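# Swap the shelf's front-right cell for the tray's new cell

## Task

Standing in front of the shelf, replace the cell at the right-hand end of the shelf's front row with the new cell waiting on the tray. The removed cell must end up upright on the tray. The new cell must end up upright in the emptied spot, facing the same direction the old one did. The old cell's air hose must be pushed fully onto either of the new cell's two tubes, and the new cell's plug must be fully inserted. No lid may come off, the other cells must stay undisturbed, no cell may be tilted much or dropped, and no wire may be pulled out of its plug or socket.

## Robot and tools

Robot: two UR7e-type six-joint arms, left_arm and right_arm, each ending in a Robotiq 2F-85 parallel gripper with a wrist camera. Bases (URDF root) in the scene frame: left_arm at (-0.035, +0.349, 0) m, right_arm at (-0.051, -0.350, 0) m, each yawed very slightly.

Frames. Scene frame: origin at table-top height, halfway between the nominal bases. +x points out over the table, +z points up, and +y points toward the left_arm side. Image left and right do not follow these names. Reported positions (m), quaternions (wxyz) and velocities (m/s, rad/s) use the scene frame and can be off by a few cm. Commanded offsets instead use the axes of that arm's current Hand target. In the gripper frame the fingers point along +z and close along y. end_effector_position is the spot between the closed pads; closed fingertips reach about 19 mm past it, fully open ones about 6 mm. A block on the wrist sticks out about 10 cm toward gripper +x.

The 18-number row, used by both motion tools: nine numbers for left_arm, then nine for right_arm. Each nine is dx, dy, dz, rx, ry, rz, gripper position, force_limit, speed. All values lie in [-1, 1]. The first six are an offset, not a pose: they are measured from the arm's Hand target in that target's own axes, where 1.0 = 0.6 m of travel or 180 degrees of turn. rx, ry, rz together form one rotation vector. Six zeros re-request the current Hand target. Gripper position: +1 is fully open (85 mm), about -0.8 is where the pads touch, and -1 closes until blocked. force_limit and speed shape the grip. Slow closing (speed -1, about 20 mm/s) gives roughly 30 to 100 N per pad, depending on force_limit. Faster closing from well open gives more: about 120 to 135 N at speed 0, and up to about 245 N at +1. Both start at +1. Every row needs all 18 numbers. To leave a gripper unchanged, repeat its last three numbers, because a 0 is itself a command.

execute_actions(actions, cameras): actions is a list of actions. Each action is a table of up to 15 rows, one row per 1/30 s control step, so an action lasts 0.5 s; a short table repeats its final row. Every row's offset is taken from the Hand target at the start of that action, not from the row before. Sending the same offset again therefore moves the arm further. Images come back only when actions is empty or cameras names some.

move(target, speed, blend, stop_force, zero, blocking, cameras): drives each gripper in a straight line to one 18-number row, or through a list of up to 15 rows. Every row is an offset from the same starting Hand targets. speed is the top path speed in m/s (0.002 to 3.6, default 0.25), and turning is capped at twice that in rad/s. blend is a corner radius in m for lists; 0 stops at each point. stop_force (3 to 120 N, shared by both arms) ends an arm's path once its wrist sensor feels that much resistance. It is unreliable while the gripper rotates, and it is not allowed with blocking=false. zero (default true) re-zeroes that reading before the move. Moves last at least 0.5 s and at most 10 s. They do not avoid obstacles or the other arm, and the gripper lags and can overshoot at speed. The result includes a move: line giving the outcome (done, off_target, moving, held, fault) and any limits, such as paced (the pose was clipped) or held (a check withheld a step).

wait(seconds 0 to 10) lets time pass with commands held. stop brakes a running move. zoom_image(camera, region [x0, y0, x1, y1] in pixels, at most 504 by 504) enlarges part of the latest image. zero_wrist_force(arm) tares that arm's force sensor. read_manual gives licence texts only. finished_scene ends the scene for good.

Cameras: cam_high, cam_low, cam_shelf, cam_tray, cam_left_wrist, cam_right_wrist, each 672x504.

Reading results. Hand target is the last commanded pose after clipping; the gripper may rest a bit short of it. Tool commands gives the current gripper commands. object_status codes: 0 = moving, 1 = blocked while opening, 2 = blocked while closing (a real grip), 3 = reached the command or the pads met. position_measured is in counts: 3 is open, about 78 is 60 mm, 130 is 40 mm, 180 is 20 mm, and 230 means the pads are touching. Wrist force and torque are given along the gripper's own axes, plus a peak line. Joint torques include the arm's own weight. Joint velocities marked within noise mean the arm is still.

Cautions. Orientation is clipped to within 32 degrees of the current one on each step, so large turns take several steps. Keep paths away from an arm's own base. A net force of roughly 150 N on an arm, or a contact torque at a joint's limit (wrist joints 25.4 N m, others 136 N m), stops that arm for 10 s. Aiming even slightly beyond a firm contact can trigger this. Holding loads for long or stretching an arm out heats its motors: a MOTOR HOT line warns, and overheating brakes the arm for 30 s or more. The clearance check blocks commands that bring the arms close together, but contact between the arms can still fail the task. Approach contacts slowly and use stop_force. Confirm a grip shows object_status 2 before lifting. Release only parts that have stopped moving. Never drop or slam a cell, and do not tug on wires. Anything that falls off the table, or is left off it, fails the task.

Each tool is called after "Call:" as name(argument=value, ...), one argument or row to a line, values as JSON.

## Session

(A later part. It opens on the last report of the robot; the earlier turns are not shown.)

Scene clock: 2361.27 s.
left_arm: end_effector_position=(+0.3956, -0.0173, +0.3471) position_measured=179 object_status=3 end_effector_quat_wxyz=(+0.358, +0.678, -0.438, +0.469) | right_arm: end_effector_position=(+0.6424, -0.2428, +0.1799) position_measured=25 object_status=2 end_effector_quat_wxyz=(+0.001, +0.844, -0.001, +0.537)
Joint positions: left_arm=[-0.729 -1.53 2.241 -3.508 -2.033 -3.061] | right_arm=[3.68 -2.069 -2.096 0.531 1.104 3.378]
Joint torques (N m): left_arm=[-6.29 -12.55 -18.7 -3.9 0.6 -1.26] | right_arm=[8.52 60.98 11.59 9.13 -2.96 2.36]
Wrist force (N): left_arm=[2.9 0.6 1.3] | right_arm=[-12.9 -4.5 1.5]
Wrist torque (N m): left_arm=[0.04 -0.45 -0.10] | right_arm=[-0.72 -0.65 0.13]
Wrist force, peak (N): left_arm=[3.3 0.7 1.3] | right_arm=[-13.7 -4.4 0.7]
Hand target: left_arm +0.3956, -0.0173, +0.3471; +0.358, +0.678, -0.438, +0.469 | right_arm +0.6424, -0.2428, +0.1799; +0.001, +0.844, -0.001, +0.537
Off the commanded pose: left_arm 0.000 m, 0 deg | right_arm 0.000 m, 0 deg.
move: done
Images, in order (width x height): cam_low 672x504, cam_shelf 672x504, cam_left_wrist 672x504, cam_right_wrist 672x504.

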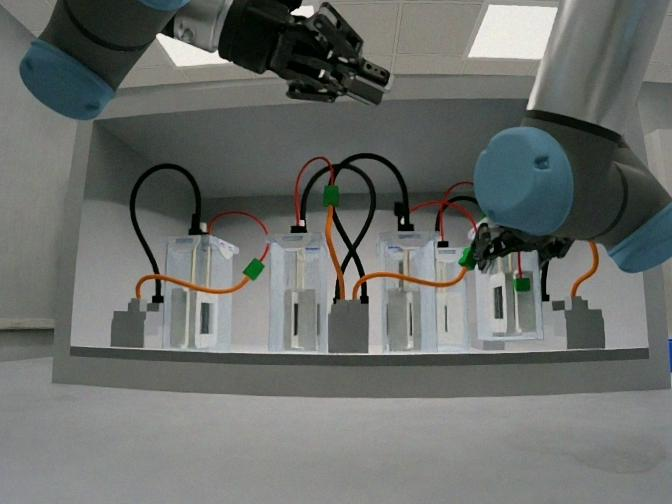

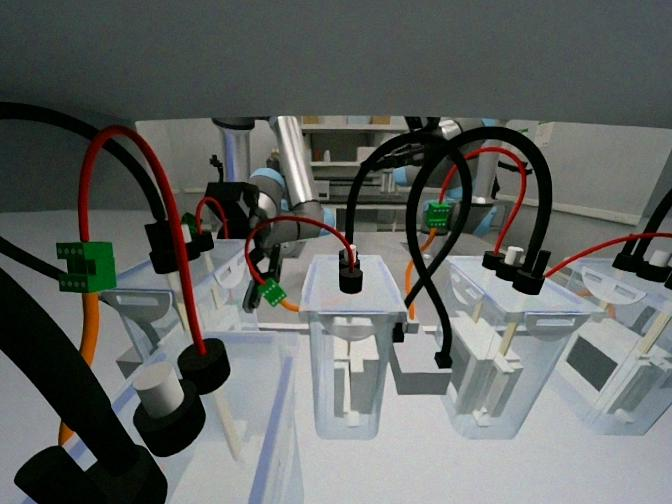

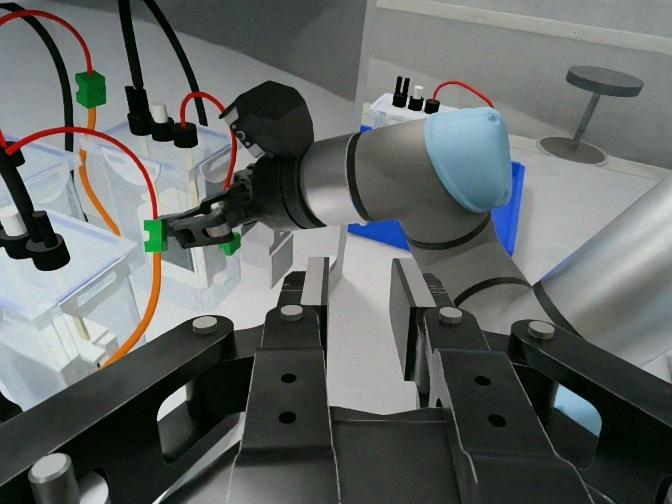

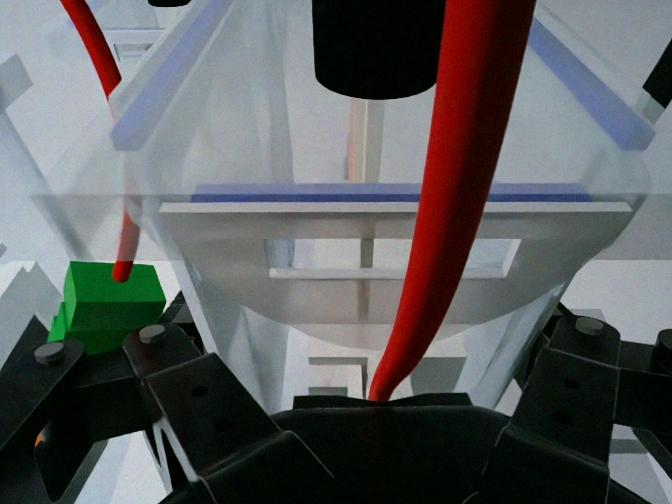

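Call:
move(
  target=[0,0,0,0,0,0,-0.4,-0.3,-1,-0.0181,0,0.0085,0,0,0,-1,0.6,-1],
  speed=0.02,
  stop_force=6,
  cameras=["cam_low","cam_right_wrist","cam_left_wrist"],
)

Call:
zoom_image(
  camera="cam_low",
  region=[440, 180, 620, 370],
)

Call:
zoom_image(
  camera="cam_left_wrist",
  region=[80, 60, 330, 310],
)

Scene clock: 2372.27 s.
left_arm: end_effector_position=(+0.3956, -0.0173, +0.3471) position_measured=179 object_status=3 end_effector_quat_wxyz=(+0.358, +0.678, -0.438, +0.469) | right_arm: end_effector_position=(+0.6424, -0.2428, +0.1678) position_measured=25 object_status=2 end_effector_quat_wxyz=(+0.001, +0.844, -0.001, +0.537)
Joint positions: left_arm=[-0.729 -1.53 2.241 -3.508 -2.033 -3.061] | right_arm=[3.68 -2.097 -2.099 0.561 1.104 3.378]
Joint torques (N m): left_arm=[-6.06 -12.74 -17.5 -3.98 0.63 -1.23] | right_arm=[-8.05 61.33 25.9 5.02 -0.38 -1.87]
Wrist force (N): left_arm=[2.9 0.6 1.4] | right_arm=[-12.6 -4.7 1.4]
Wrist torque (N m): left_arm=[0.05 -0.45 -0.10] | right_arm=[-0.71 -0.69 0.15]
Wrist force, peak (N): left_arm=[3.2 0.7 1.5] | right_arm=[-13.5 -4.9 1.6]
Hand target: left_arm +0.3956, -0.0173, +0.3471; +0.358, +0.678, -0.438, +0.469 | right_arm +0.6424, -0.2428, +0.1679; +0.001, +0.844, -0.001, +0.537
Off the commanded pose: left_arm 0.000 m, 0 deg | right_arm 0.000 m, 0 deg.
move: done
Images, in order (width x height): cam_low 672x504, cam_left_wrist 672x504, cam_right_wrist 672x504.

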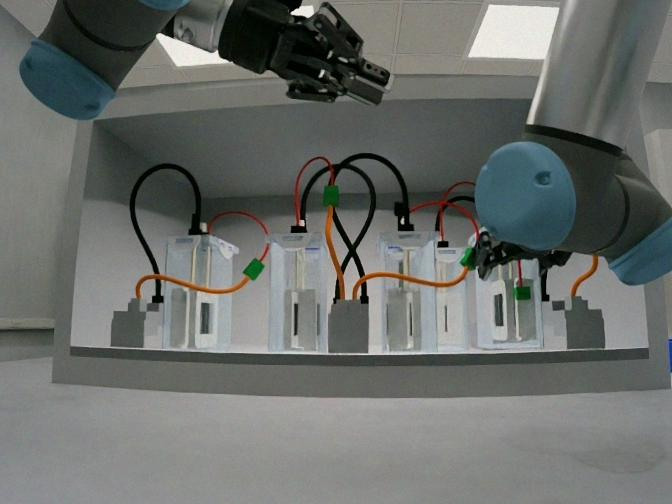

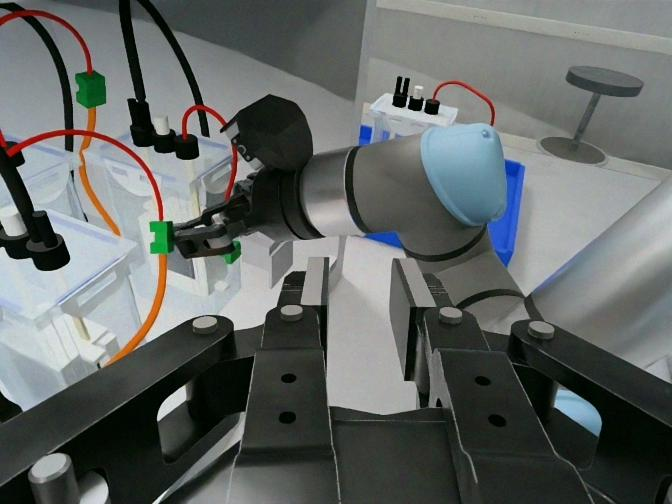

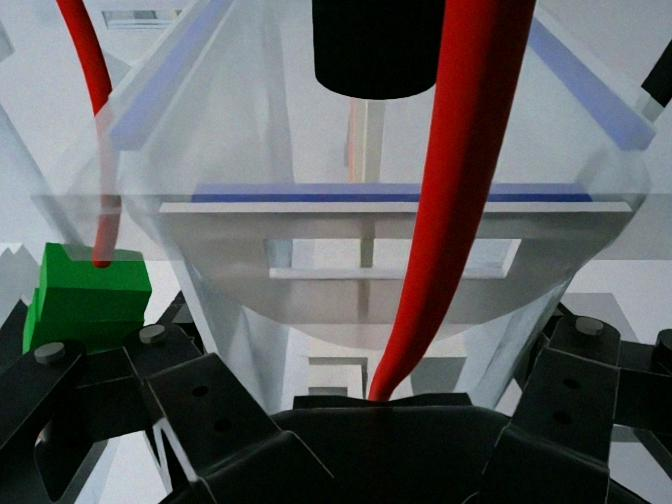

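Scaled by 2.653 from the camera's 672x504 image, which has a finer 960x720 frame.

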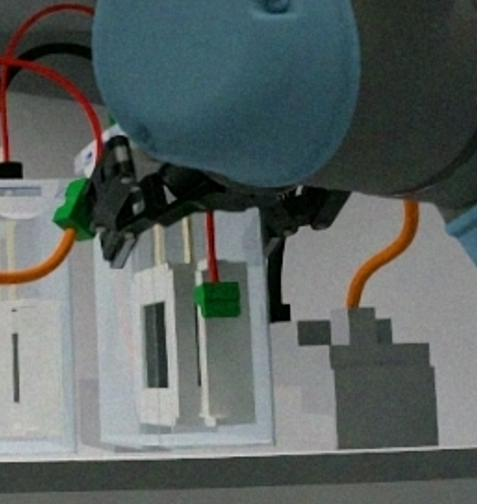

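Scaled by 2.016 from the camera's 672x504 image, which has a finer 960x720 frame.

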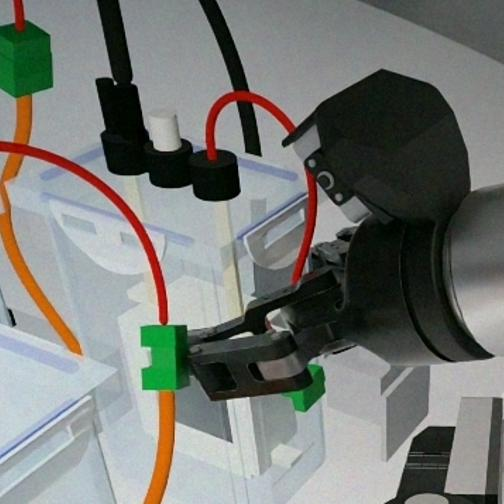

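Call:
move(
  target=[0,0,0,0,0,0,-0.4,-0.3,-1,-0.0181,0,0.0085,0,0,0,-1,0.6,-1],
  speed=0.015,
  stop_force=5,
  cameras=["cam_low","cam_right_wrist","cam_left_wrist"],
)

Call:
zoom_image(
  camera="cam_low",
  region=[460, 290, 580, 370],
)

Scene clock: 2377.47 s.
left_arm: end_effector_position=(+0.3956, -0.0173, +0.3471) position_measured=179 object_status=3 end_effector_quat_wxyz=(+0.358, +0.678, -0.438, +0.469) | right_arm: end_effector_position=(+0.6424, -0.2428, +0.1559) position_measured=25 object_status=2 end_effector_quat_wxyz=(+0.001, +0.844, -0.001, +0.537)
Joint positions: left_arm=[-0.729 -1.53 2.241 -3.508 -2.033 -3.061] | right_arm=[3.68 -2.126 -2.101 0.592 1.104 3.378]
Joint torques (N m): left_arm=[-5.65 -12.97 -16.6 -4 0.66 -1.23] | right_arm=[-7.66 60.45 13.74 4.58 -0.17 -1.77]
Wrist force (N): left_arm=[3.0 0.7 1.6] | right_arm=[-10.7 -4.6 1.1]
Wrist torque (N m): left_arm=[0.05 -0.46 -0.10] | right_arm=[-0.69 -0.51 0.20]
Wrist force, peak (N): left_arm=[3.2 0.8 1.5] | right_arm=[-13.0 -4.9 1.4]
Hand target: left_arm +0.3956, -0.0173, +0.3471; +0.358, +0.678, -0.438, +0.469 | right_arm +0.6424, -0.2428, +0.1559; +0.001, +0.844, -0.001, +0.537
Off the commanded pose: left_arm 0.000 m, 0 deg | right_arm 0.000 m, 0 deg.
move: done
Images, in order (width x height): cam_low 672x504, cam_left_wrist 672x504, cam_right_wrist 672x504.

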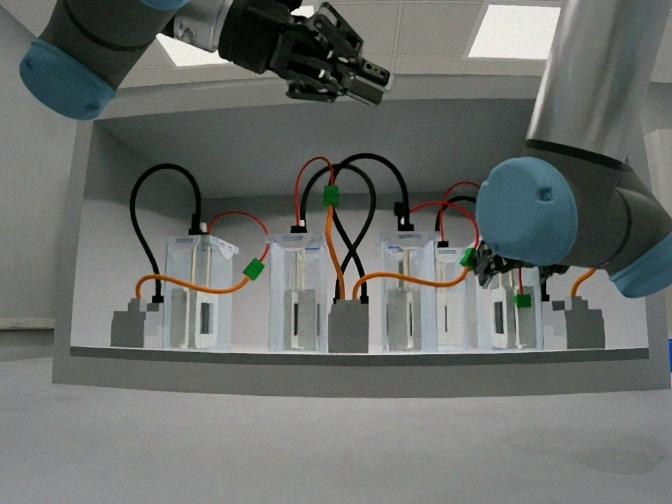

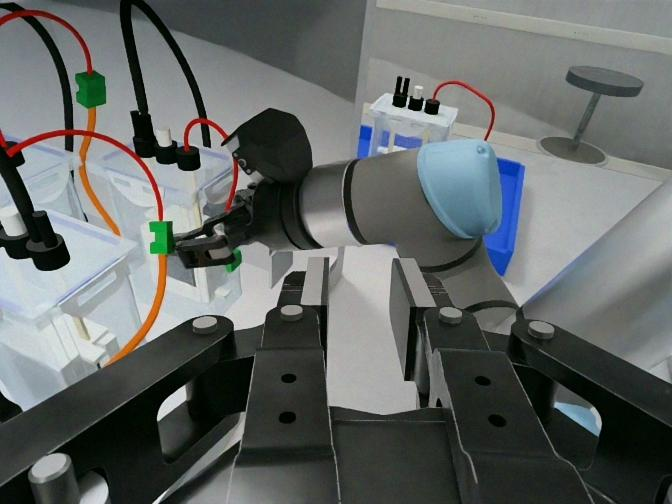

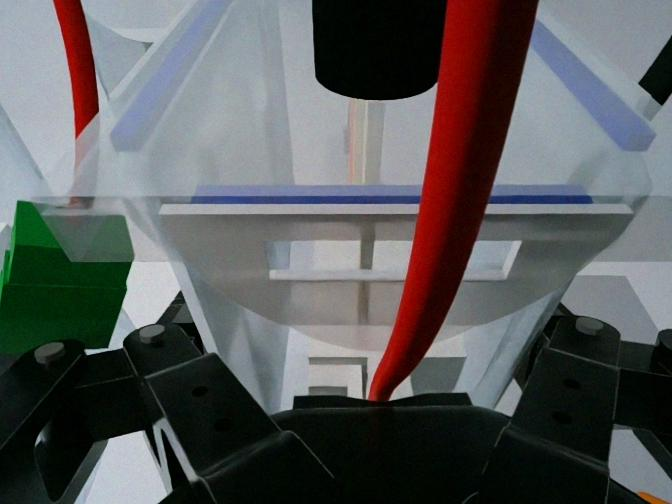

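Scaled by 4.200 from the camera's 672x504 image, which has a finer 960x720 frame.

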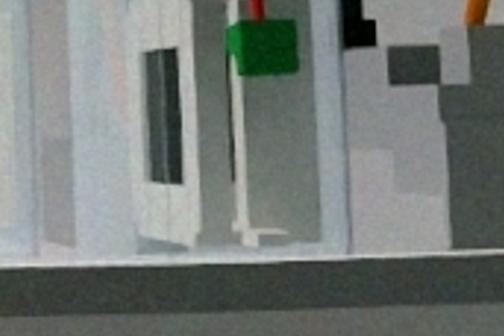

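Call:
move(
  target=[0,0,0,0,0,0,-0.4,-0.3,-1,-0.0091,0,0.0042,0,0,0,-1,0.6,-1],
  speed=0.01,
  stop_force=5,
  cameras=["cam_low","cam_right_wrist","cam_left_wrist"],
)

Call:
zoom_image(
  camera="cam_low",
  region=[460, 290, 580, 370],
)

Scene clock: 2381.40 s.
left_arm: end_effector_position=(+0.3956, -0.0173, +0.3471) position_measured=179 object_status=3 end_effector_quat_wxyz=(+0.358, +0.678, -0.438, +0.469) | right_arm: end_effector_position=(+0.6424, -0.2428, +0.1555) position_measured=25 object_status=2 end_effector_quat_wxyz=(+0.001, +0.843, -0.001, +0.537)
Joint positions: left_arm=[-0.729 -1.53 2.241 -3.508 -2.033 -3.061] | right_arm=[3.68 -2.127 -2.101 0.593 1.104 3.378]
Joint torques (N m): left_arm=[-5.24 -13.04 -15.55 -3.99 0.43 -1.21] | right_arm=[-3.73 58.77 17.41 6.59 -0.24 -1.59]
Wrist force (N): left_arm=[2.8 0.8 1.4] | right_arm=[-8.5 -4.5 0.9]
Wrist torque (N m): left_arm=[0.07 -0.43 -0.09] | right_arm=[-0.71 -0.29 0.14]
Wrist force, peak (N): left_arm=[3.1 0.7 1.7] | right_arm=[-11.1 -4.9 0.9]
Hand target: left_arm +0.3956, -0.0173, +0.3471; +0.358, +0.678, -0.438, +0.469 | right_arm +0.6424, -0.2428, +0.1555; +0.001, +0.843, -0.001, +0.537 (not the last commanded pose)
Off the commanded pose: left_arm 0.000 m, 0 deg | right_arm 0.006 m, 0 deg.
move: contact (right_arm)
Images, in order (width x height): cam_low 672x504, cam_left_wrist 672x504, cam_right_wrist 672x504.

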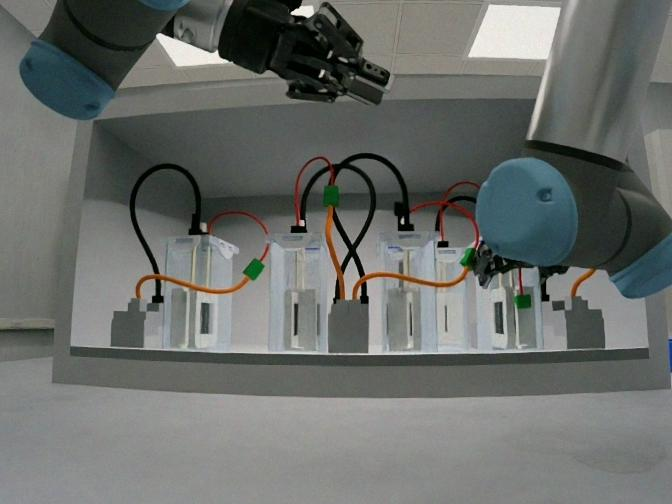

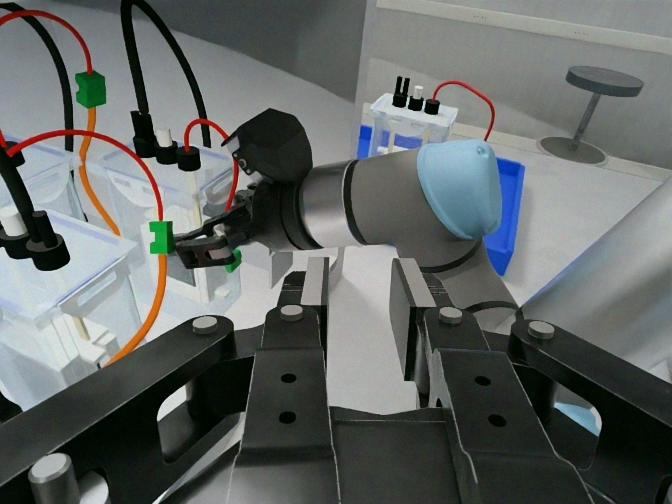

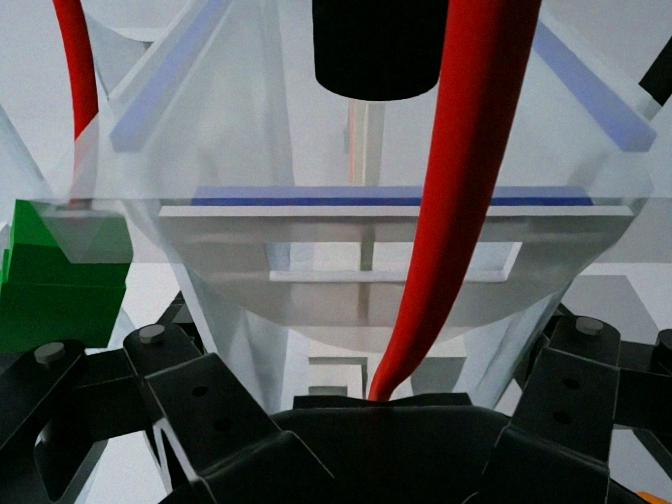

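Scaled by 4.200 from the camera's 672x504 image, which has a finer 960x720 frame.

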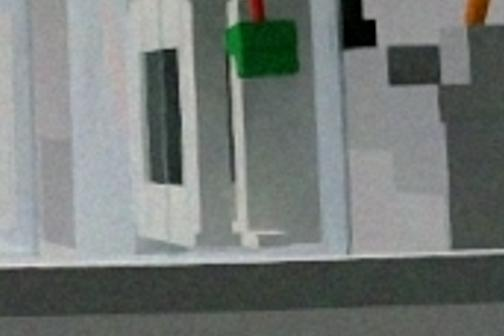

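Call:
move(
  target=[0,0,0,0,0,0,-0.4,-0.3,-1,-0.0027,0,0.0013,0,0,0,-1,0.6,-1],
  speed=0.01,
  stop_force=9,
)

Scene clock: 2385.67 s.
left_arm: end_effector_position=(+0.3956, -0.0173, +0.3471) position_measured=179 object_status=3 end_effector_quat_wxyz=(+0.358, +0.678, -0.438, +0.469) | right_arm: end_effector_position=(+0.6425, -0.2428, +0.1552) position_measured=25 object_status=2 end_effector_quat_wxyz=(+0.001, +0.843, -0.001, +0.537)
Joint positions: left_arm=[-0.729 -1.53 2.241 -3.508 -2.033 -3.061] | right_arm=[3.68 -2.128 -2.101 0.595 1.104 3.378]
Joint torques (N m): left_arm=[-5.49 -13.04 -15.19 -4 0.41 -1.28] | right_arm=[-5.07 53.85 16.2 2.54 -0.16 -1.12]
Wrist force (N): left_arm=[2.9 0.4 1.5] | right_arm=[-1.5 -6.1 -4.3]
Wrist torque (N m): left_arm=[0.00 -0.44 -0.10] | right_arm=[-0.96 -0.40 -0.08]
Wrist force, peak (N): left_arm=[3.1 0.9 1.6] | right_arm=[2.6 -5.1 -9.3]
Hand target: left_arm +0.3956, -0.0173, +0.3471; +0.358, +0.678, -0.438, +0.469 | right_arm +0.6425, -0.2428, +0.1552; +0.001, +0.843, -0.001, +0.537 (not the last commanded pose)
Off the commanded pose: left_arm 0.000 m, 0 deg | right_arm 0.002 m, 0 deg.
move: contact (right_arm)

Call:
wait(
  seconds=0.1,
  cameras=["cam_low","cam_right_wrist","cam_left_wrist"],
)

Call:
zoom_image(
  camera="cam_low",
  region=[460, 290, 580, 370],
)

Call:
zoom_image(
  camera="cam_left_wrist",
  region=[80, 20, 330, 310],
)

Scene clock: 2389.30 s.
left_arm: end_effector_position=(+0.3956, -0.0173, +0.3471) position_measured=179 object_status=3 end_effector_quat_wxyz=(+0.358, +0.678, -0.438, +0.469) | right_arm: end_effector_position=(+0.6425, -0.2428, +0.1552) position_measured=25 object_status=2 end_effector_quat_wxyz=(+0.001, +0.843, -0.001, +0.537)
Joint positions: left_arm=[-0.729 -1.53 2.241 -3.508 -2.033 -3.061] | right_arm=[3.68 -2.128 -2.101 0.595 1.104 3.378]
Joint torques (N m): left_arm=[-4.55 -13.14 -14.58 -3.94 0.4 -1.24] | right_arm=[-5.9 53.88 18.13 4.54 0 -0.08]
Wrist force (N): left_arm=[2.9 0.7 1.7] | right_arm=[-1.5 -6.1 -4.1]
Wrist torque (N m): left_arm=[0.05 -0.46 -0.10] | right_arm=[-0.96 -0.44 -0.09]
Wrist force, peak (N): left_arm=[3.1 0.7 1.7] | right_arm=[-1.7 -6.2 -4.3]
Hand target: left_arm +0.3956, -0.0173, +0.3471; +0.358, +0.678, -0.438, +0.469 | right_arm +0.6425, -0.2428, +0.1552; +0.001, +0.843, -0.001, +0.537 (not the last commanded pose)
Tool commands: left_gripper/position=-0.4 left_gripper/force_limit=-0.3 left_gripper/speed=-1.0 right_gripper/position=-1.0 right_gripper/force_limit=+0.6 right_gripper/speed=-1.0
Off the commanded pose: left_arm 0.000 m, 0 deg | right_arm 0.002 m, 0 deg.
wait: 0.10 s; at rest from the start
Images, in order (width x height): cam_low 672x504, cam_left_wrist 672x504, cam_right_wrist 672x504.

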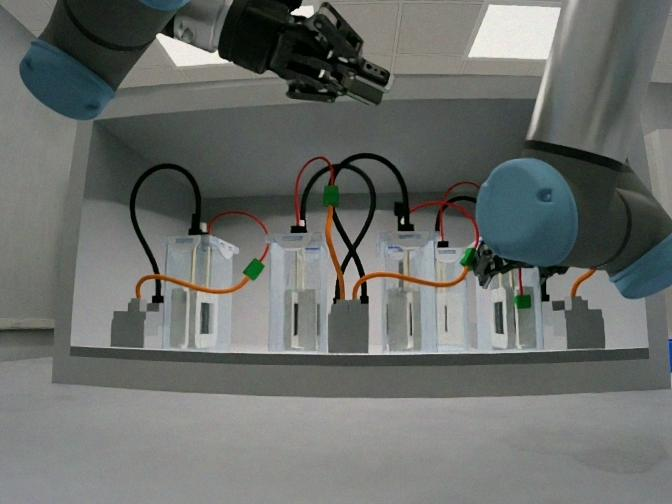

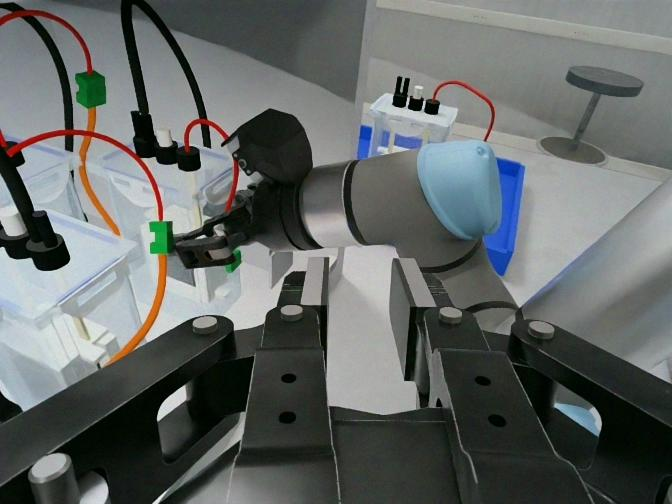

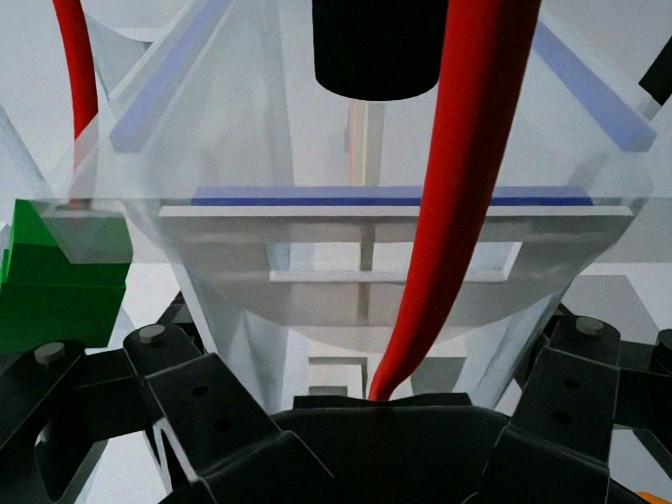

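Scaled by 4.200 from the camera's 672x504 image, which has a finer 960x720 frame.

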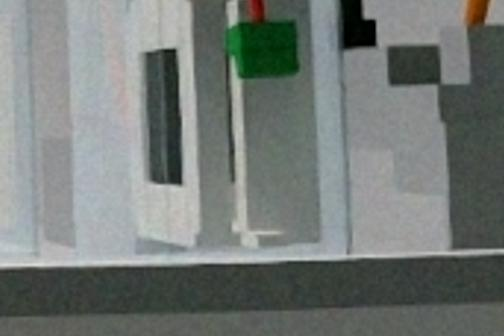

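Scaled by 1.738 from the camera's 672x504 image, which has a finer 960x720 frame.

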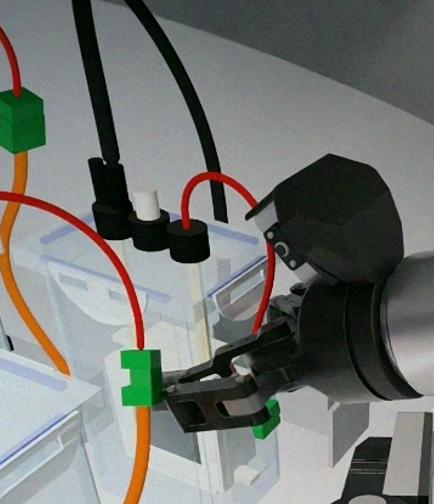

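Call:
execute_actions(
  actions=[
    [[0,0,0,0,0,0,-0.4,-0.3,-1,0,0,0,0,0,0,1,0.6,-1]],
  ],
  cameras=["cam_low","cam_right_wrist","cam_left_wrist"],
)

Call:
zoom_image(
  camera="cam_left_wrist",
  region=[80, 20, 330, 310],
)

Scene clock: 2392.97 s.
left_arm: end_effector_position=(+0.3956, -0.0173, +0.3471) position_measured=179 object_status=3 end_effector_quat_wxyz=(+0.358, +0.678, -0.438, +0.469) | right_arm: end_effector_position=(+0.6425, -0.2428, +0.1552) position_measured=3 object_status=0 end_effector_quat_wxyz=(+0.001, +0.843, -0.001, +0.537)
Joint positions: left_arm=[-0.729 -1.53 2.241 -3.508 -2.033 -3.061] | right_arm=[3.68 -2.128 -2.101 0.595 1.104 3.378]
Joint torques (N m): left_arm=[-5.02 -13.14 -14.25 -3.91 0.24 -1.18] | right_arm=[-5.09 41.74 19.26 4.59 -0.16 1.4]
Wrist force (N): left_arm=[2.9 0.7 1.3] | right_arm=[2.6 -5.2 -5.1]
Wrist torque (N m): left_arm=[0.06 -0.44 -0.09] | right_arm=[-0.81 -0.49 0.14]
Wrist force, peak (N): left_arm=[3.1 0.9 1.6] | right_arm=[-6.5 -5.1 0.3]
Hand target: left_arm +0.3956, -0.0173, +0.3471; +0.358, +0.678, -0.438, +0.469 | right_arm +0.6425, -0.2428, +0.1552; +0.001, +0.843, -0.001, +0.537
Off the commanded pose: left_arm 0.000 m, 0 deg | right_arm 0.000 m, 0 deg.
Step readings (end_effector_position of left_arm | right_arm):
0: (+0.3956, -0.0173, +0.3471) | (+0.6425, -0.2428, +0.1552)
1: (+0.3956, -0.0173, +0.3471) | (+0.6425, -0.2428, +0.1552)
2: (+0.3956, -0.0173, +0.3471) | (+0.6425, -0.2428, +0.1552)
4: (+0.3956, -0.0173, +0.3471) | (+0.6425, -0.2428, +0.1552)
8: (+0.3956, -0.0173, +0.3471) | (+0.6425, -0.2428, +0.1552)
15: (+0.3956, -0.0173, +0.3471) | (+0.6425, -0.2428, +0.1552)
Images, in order (width x height): cam_low 672x504, cam_left_wrist 672x504, cam_right_wrist 672x504.

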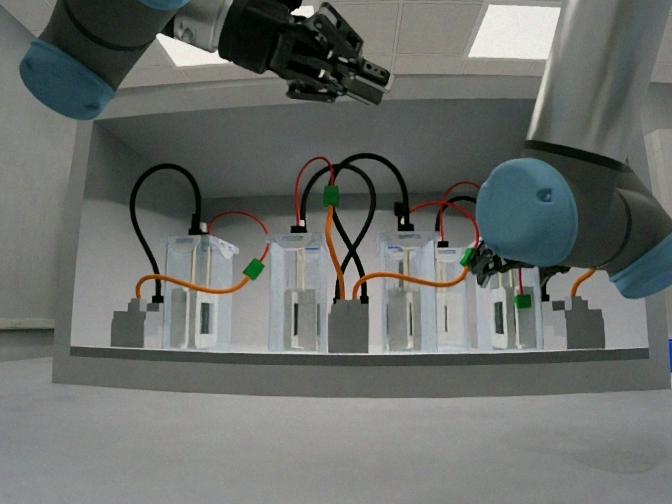

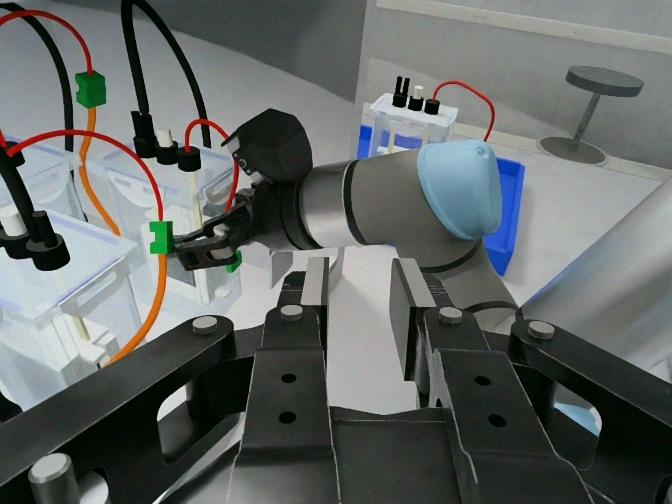

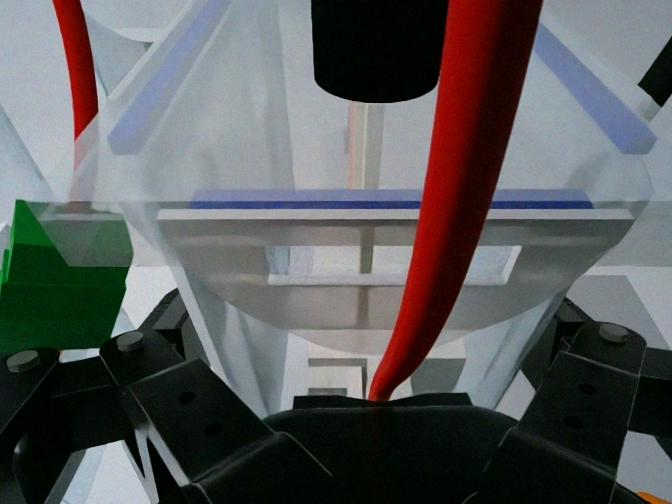

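Scaled by 1.738 from the camera's 672x504 image, which has a finer 960x720 frame.

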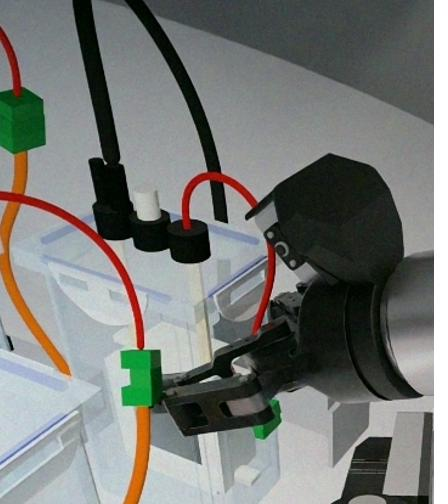

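Call:
move(
  target=[0,0,0,0,0,0,-0.4,-0.3,-1,-0.0846,0,-0.1812,0,0,0,1,0.6,-1],
  speed=0.1,
  cameras=["all"],
)

Scene clock: 2408.63 s.
left_arm: end_effector_position=(+0.3956, -0.0173, +0.3471) position_measured=179 object_status=3 end_effector_quat_wxyz=(+0.358, +0.678, -0.438, +0.469) | right_arm: end_effector_position=(+0.5225, -0.2424, +0.1552) position_measured=3 object_status=3 end_effector_quat_wxyz=(+0.001, +0.843, -0.001, +0.537)
Joint positions: left_arm=[-0.729 -1.53 2.241 -3.508 -2.033 -3.061] | right_arm=[3.854 -1.973 -2.444 0.731 0.953 3.478]
Joint torques (N m): left_arm=[-3.83 -13.08 -12.99 -3.82 0.15 -1.24] | right_arm=[0.44 18.57 8.8 1.32 -0.3 -1.44]
Wrist force (N): left_arm=[3.0 0.7 1.5] | right_arm=[2.5 -5.2 -5.4]
Wrist torque (N m): left_arm=[0.05 -0.47 -0.10] | right_arm=[-0.85 -0.44 0.03]
Wrist force, peak (N): left_arm=[3.1 0.9 1.7] | right_arm=[2.0 -5.3 -6.4]
Hand target: left_arm +0.3956, -0.0173, +0.3471; +0.358, +0.678, -0.438, +0.469 | right_arm +0.5225, -0.2424, +0.1551; +0.001, +0.843, -0.001, +0.537
Off the commanded pose: left_arm 0.000 m, 0 deg | right_arm 0.000 m, 0 deg.
move: done

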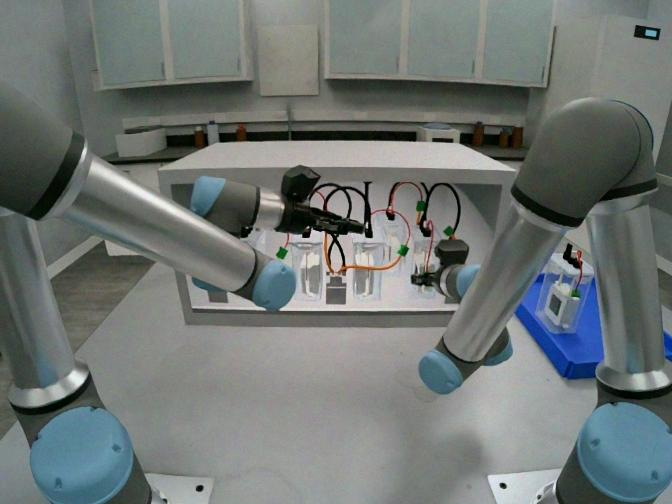

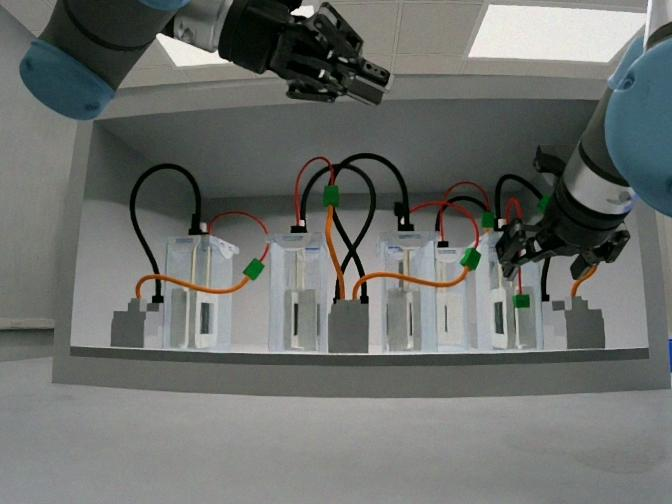

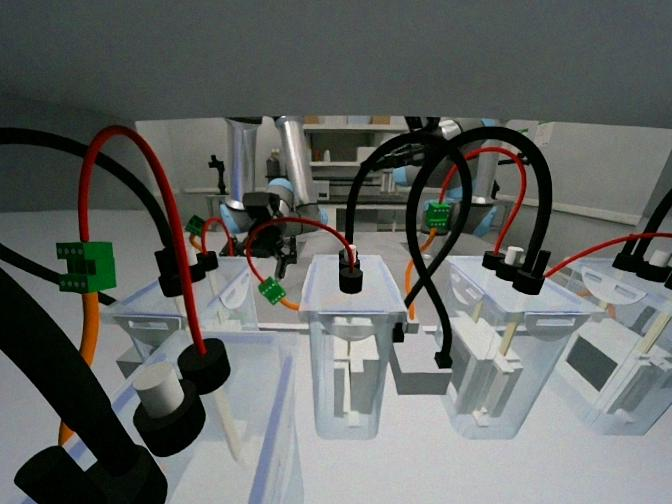

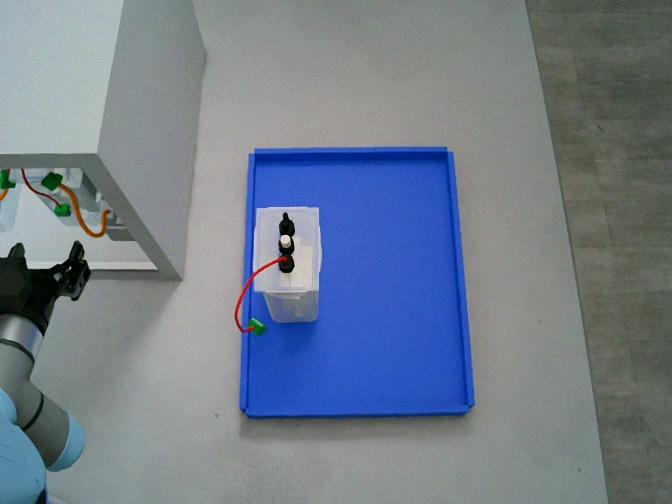

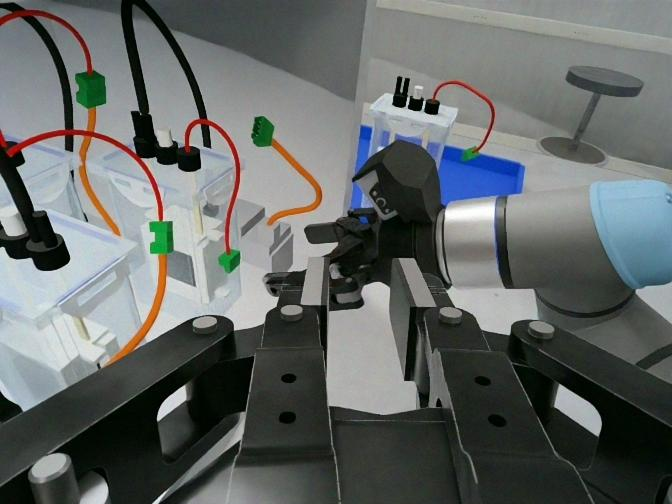

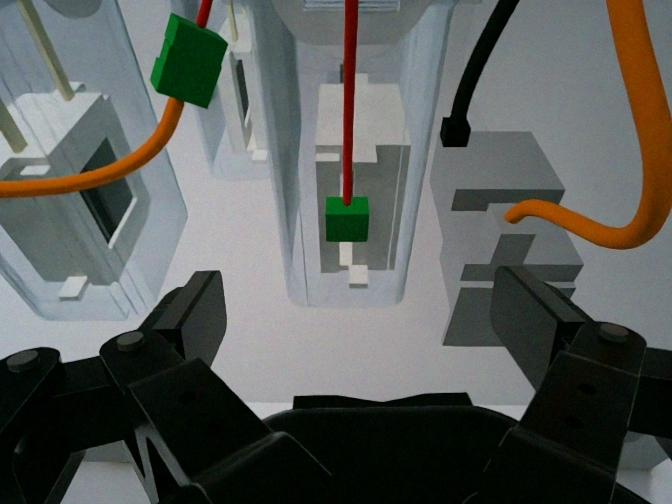

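Call:
zoom_image(
  camera="cam_left_wrist",
  region=[110, 60, 340, 330],
)

Call:
zoom_image(
  camera="cam_shelf",
  region=[90, 180, 330, 340],
)

Call:
zoom_image(
  camera="cam_low",
  region=[450, 170, 660, 360],
)

Call:
zoom_image(
  camera="cam_high",
  region=[360, 160, 500, 310],
)

Call:
zoom_image(
  camera="cam_tray",
  region=[0, 140, 200, 320],
)

Scaled by 1.867 from the camera's 672x504 image, which has a finer 960x720 frame.

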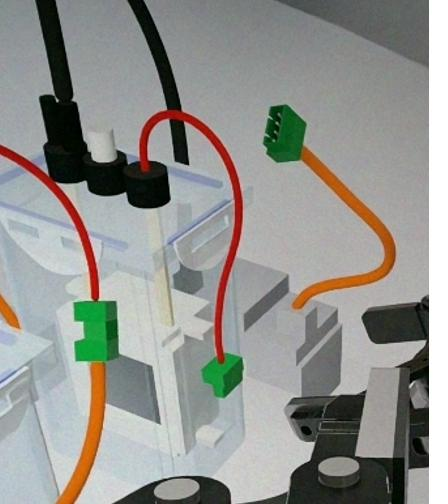

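Scaled by 2.100 from the camera's 672x504 image, which has a finer 960x720 frame.

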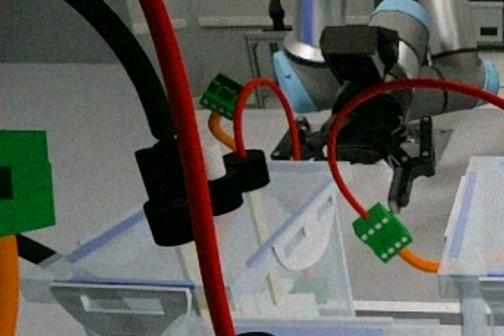

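Scaled by 2.400 from the camera's 672x504 image, which has a finer 960x720 frame.

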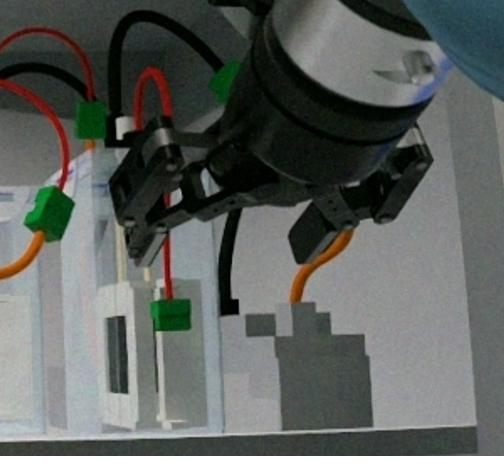

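Scaled by 3.360 from the camera's 672x504 image, which has a finer 960x720 frame.

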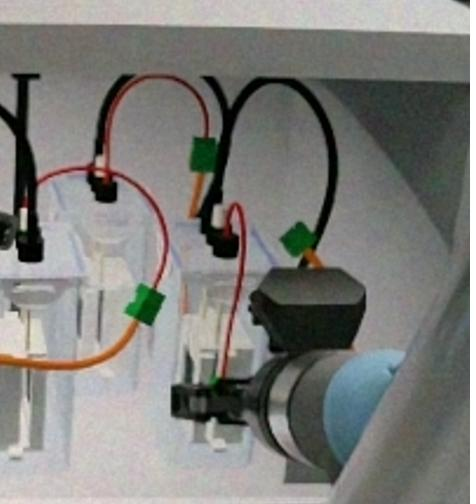

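Scaled by 2.520 from the camera's 672x504 image, which has a finer 960x720 frame.

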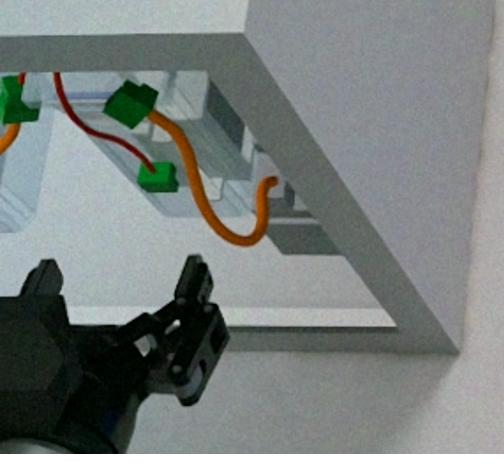

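Call:
zoom_image(
  camera="cam_left_wrist",
  region=[235, 100, 305, 170],
)

Call:
zoom_image(
  camera="cam_tray",
  region=[30, 155, 90, 215],
)

Call:
zoom_image(
  camera="cam_shelf",
  region=[170, 200, 230, 260],
)

Call:
zoom_image(
  camera="cam_high",
  region=[420, 210, 480, 270],
)

Scaled by 7.200 from the camera's 672x504 image, which has a finer 960x720 frame.

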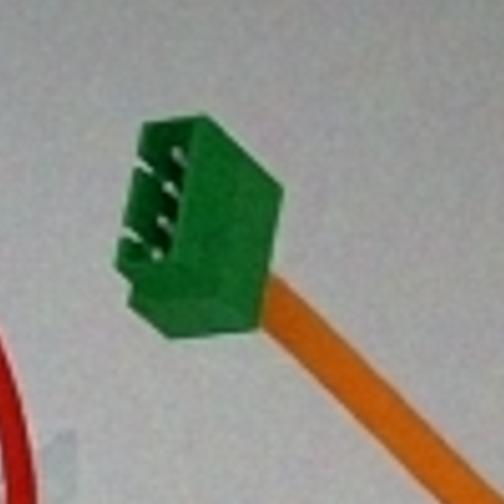

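Scaled by 8.400 from the camera's 672x504 image, which has a finer 960x720 frame.

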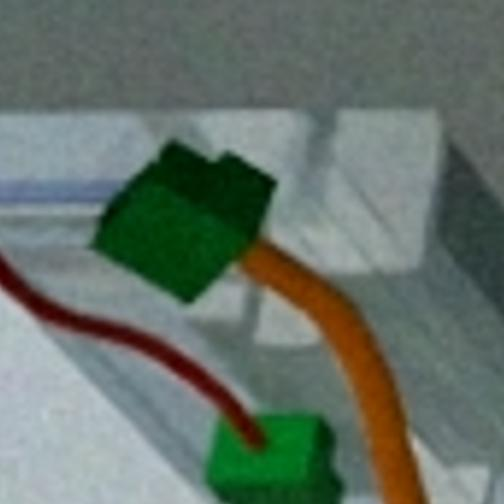

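Scaled by 8.400 from the camera's 672x504 image, which has a finer 960x720 frame.

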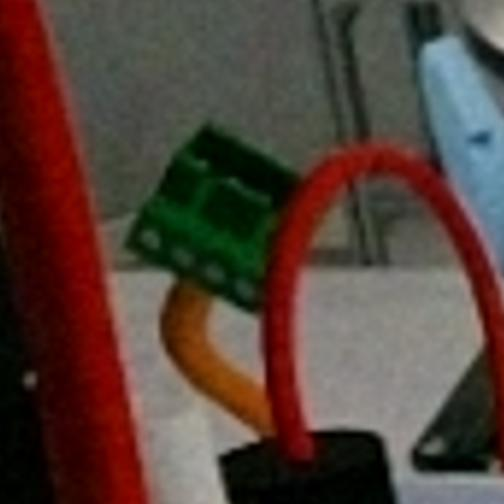

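Scaled by 8.400 from the camera's 672x504 image, which has a finer 960x720 frame.

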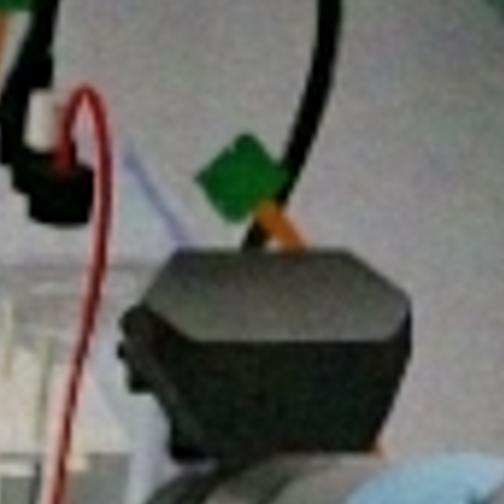

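Call:
zoom_image(
  camera="cam_left_wrist",
  region=[200, 225, 270, 295],
)

Call:
zoom_image(
  camera="cam_right_wrist",
  region=[290, 150, 410, 270],
)

Call:
zoom_image(
  camera="cam_low",
  region=[490, 270, 560, 340],
)

Scaled by 7.200 from the camera's 672x504 image, which has a finer 960x720 frame.

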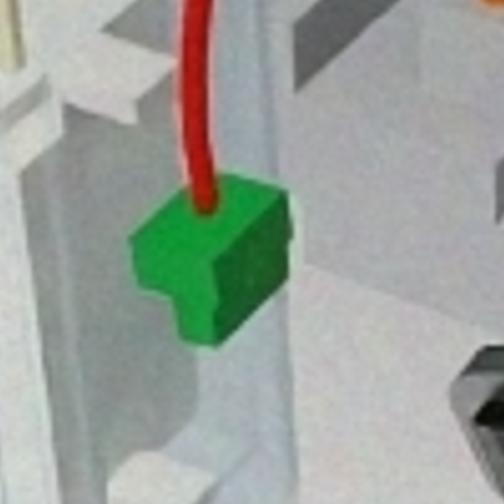

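Scaled by 4.200 from the camera's 672x504 image, which has a finer 960x720 frame.

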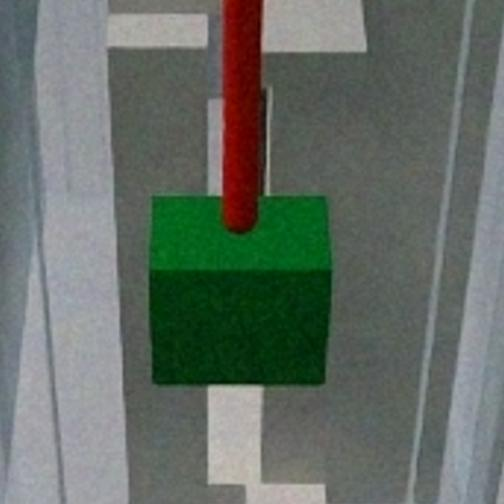

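Scaled by 7.200 from the camera's 672x504 image, which has a finer 960x720 frame.

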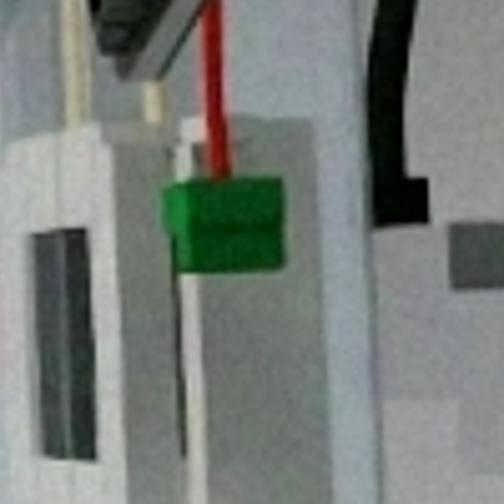

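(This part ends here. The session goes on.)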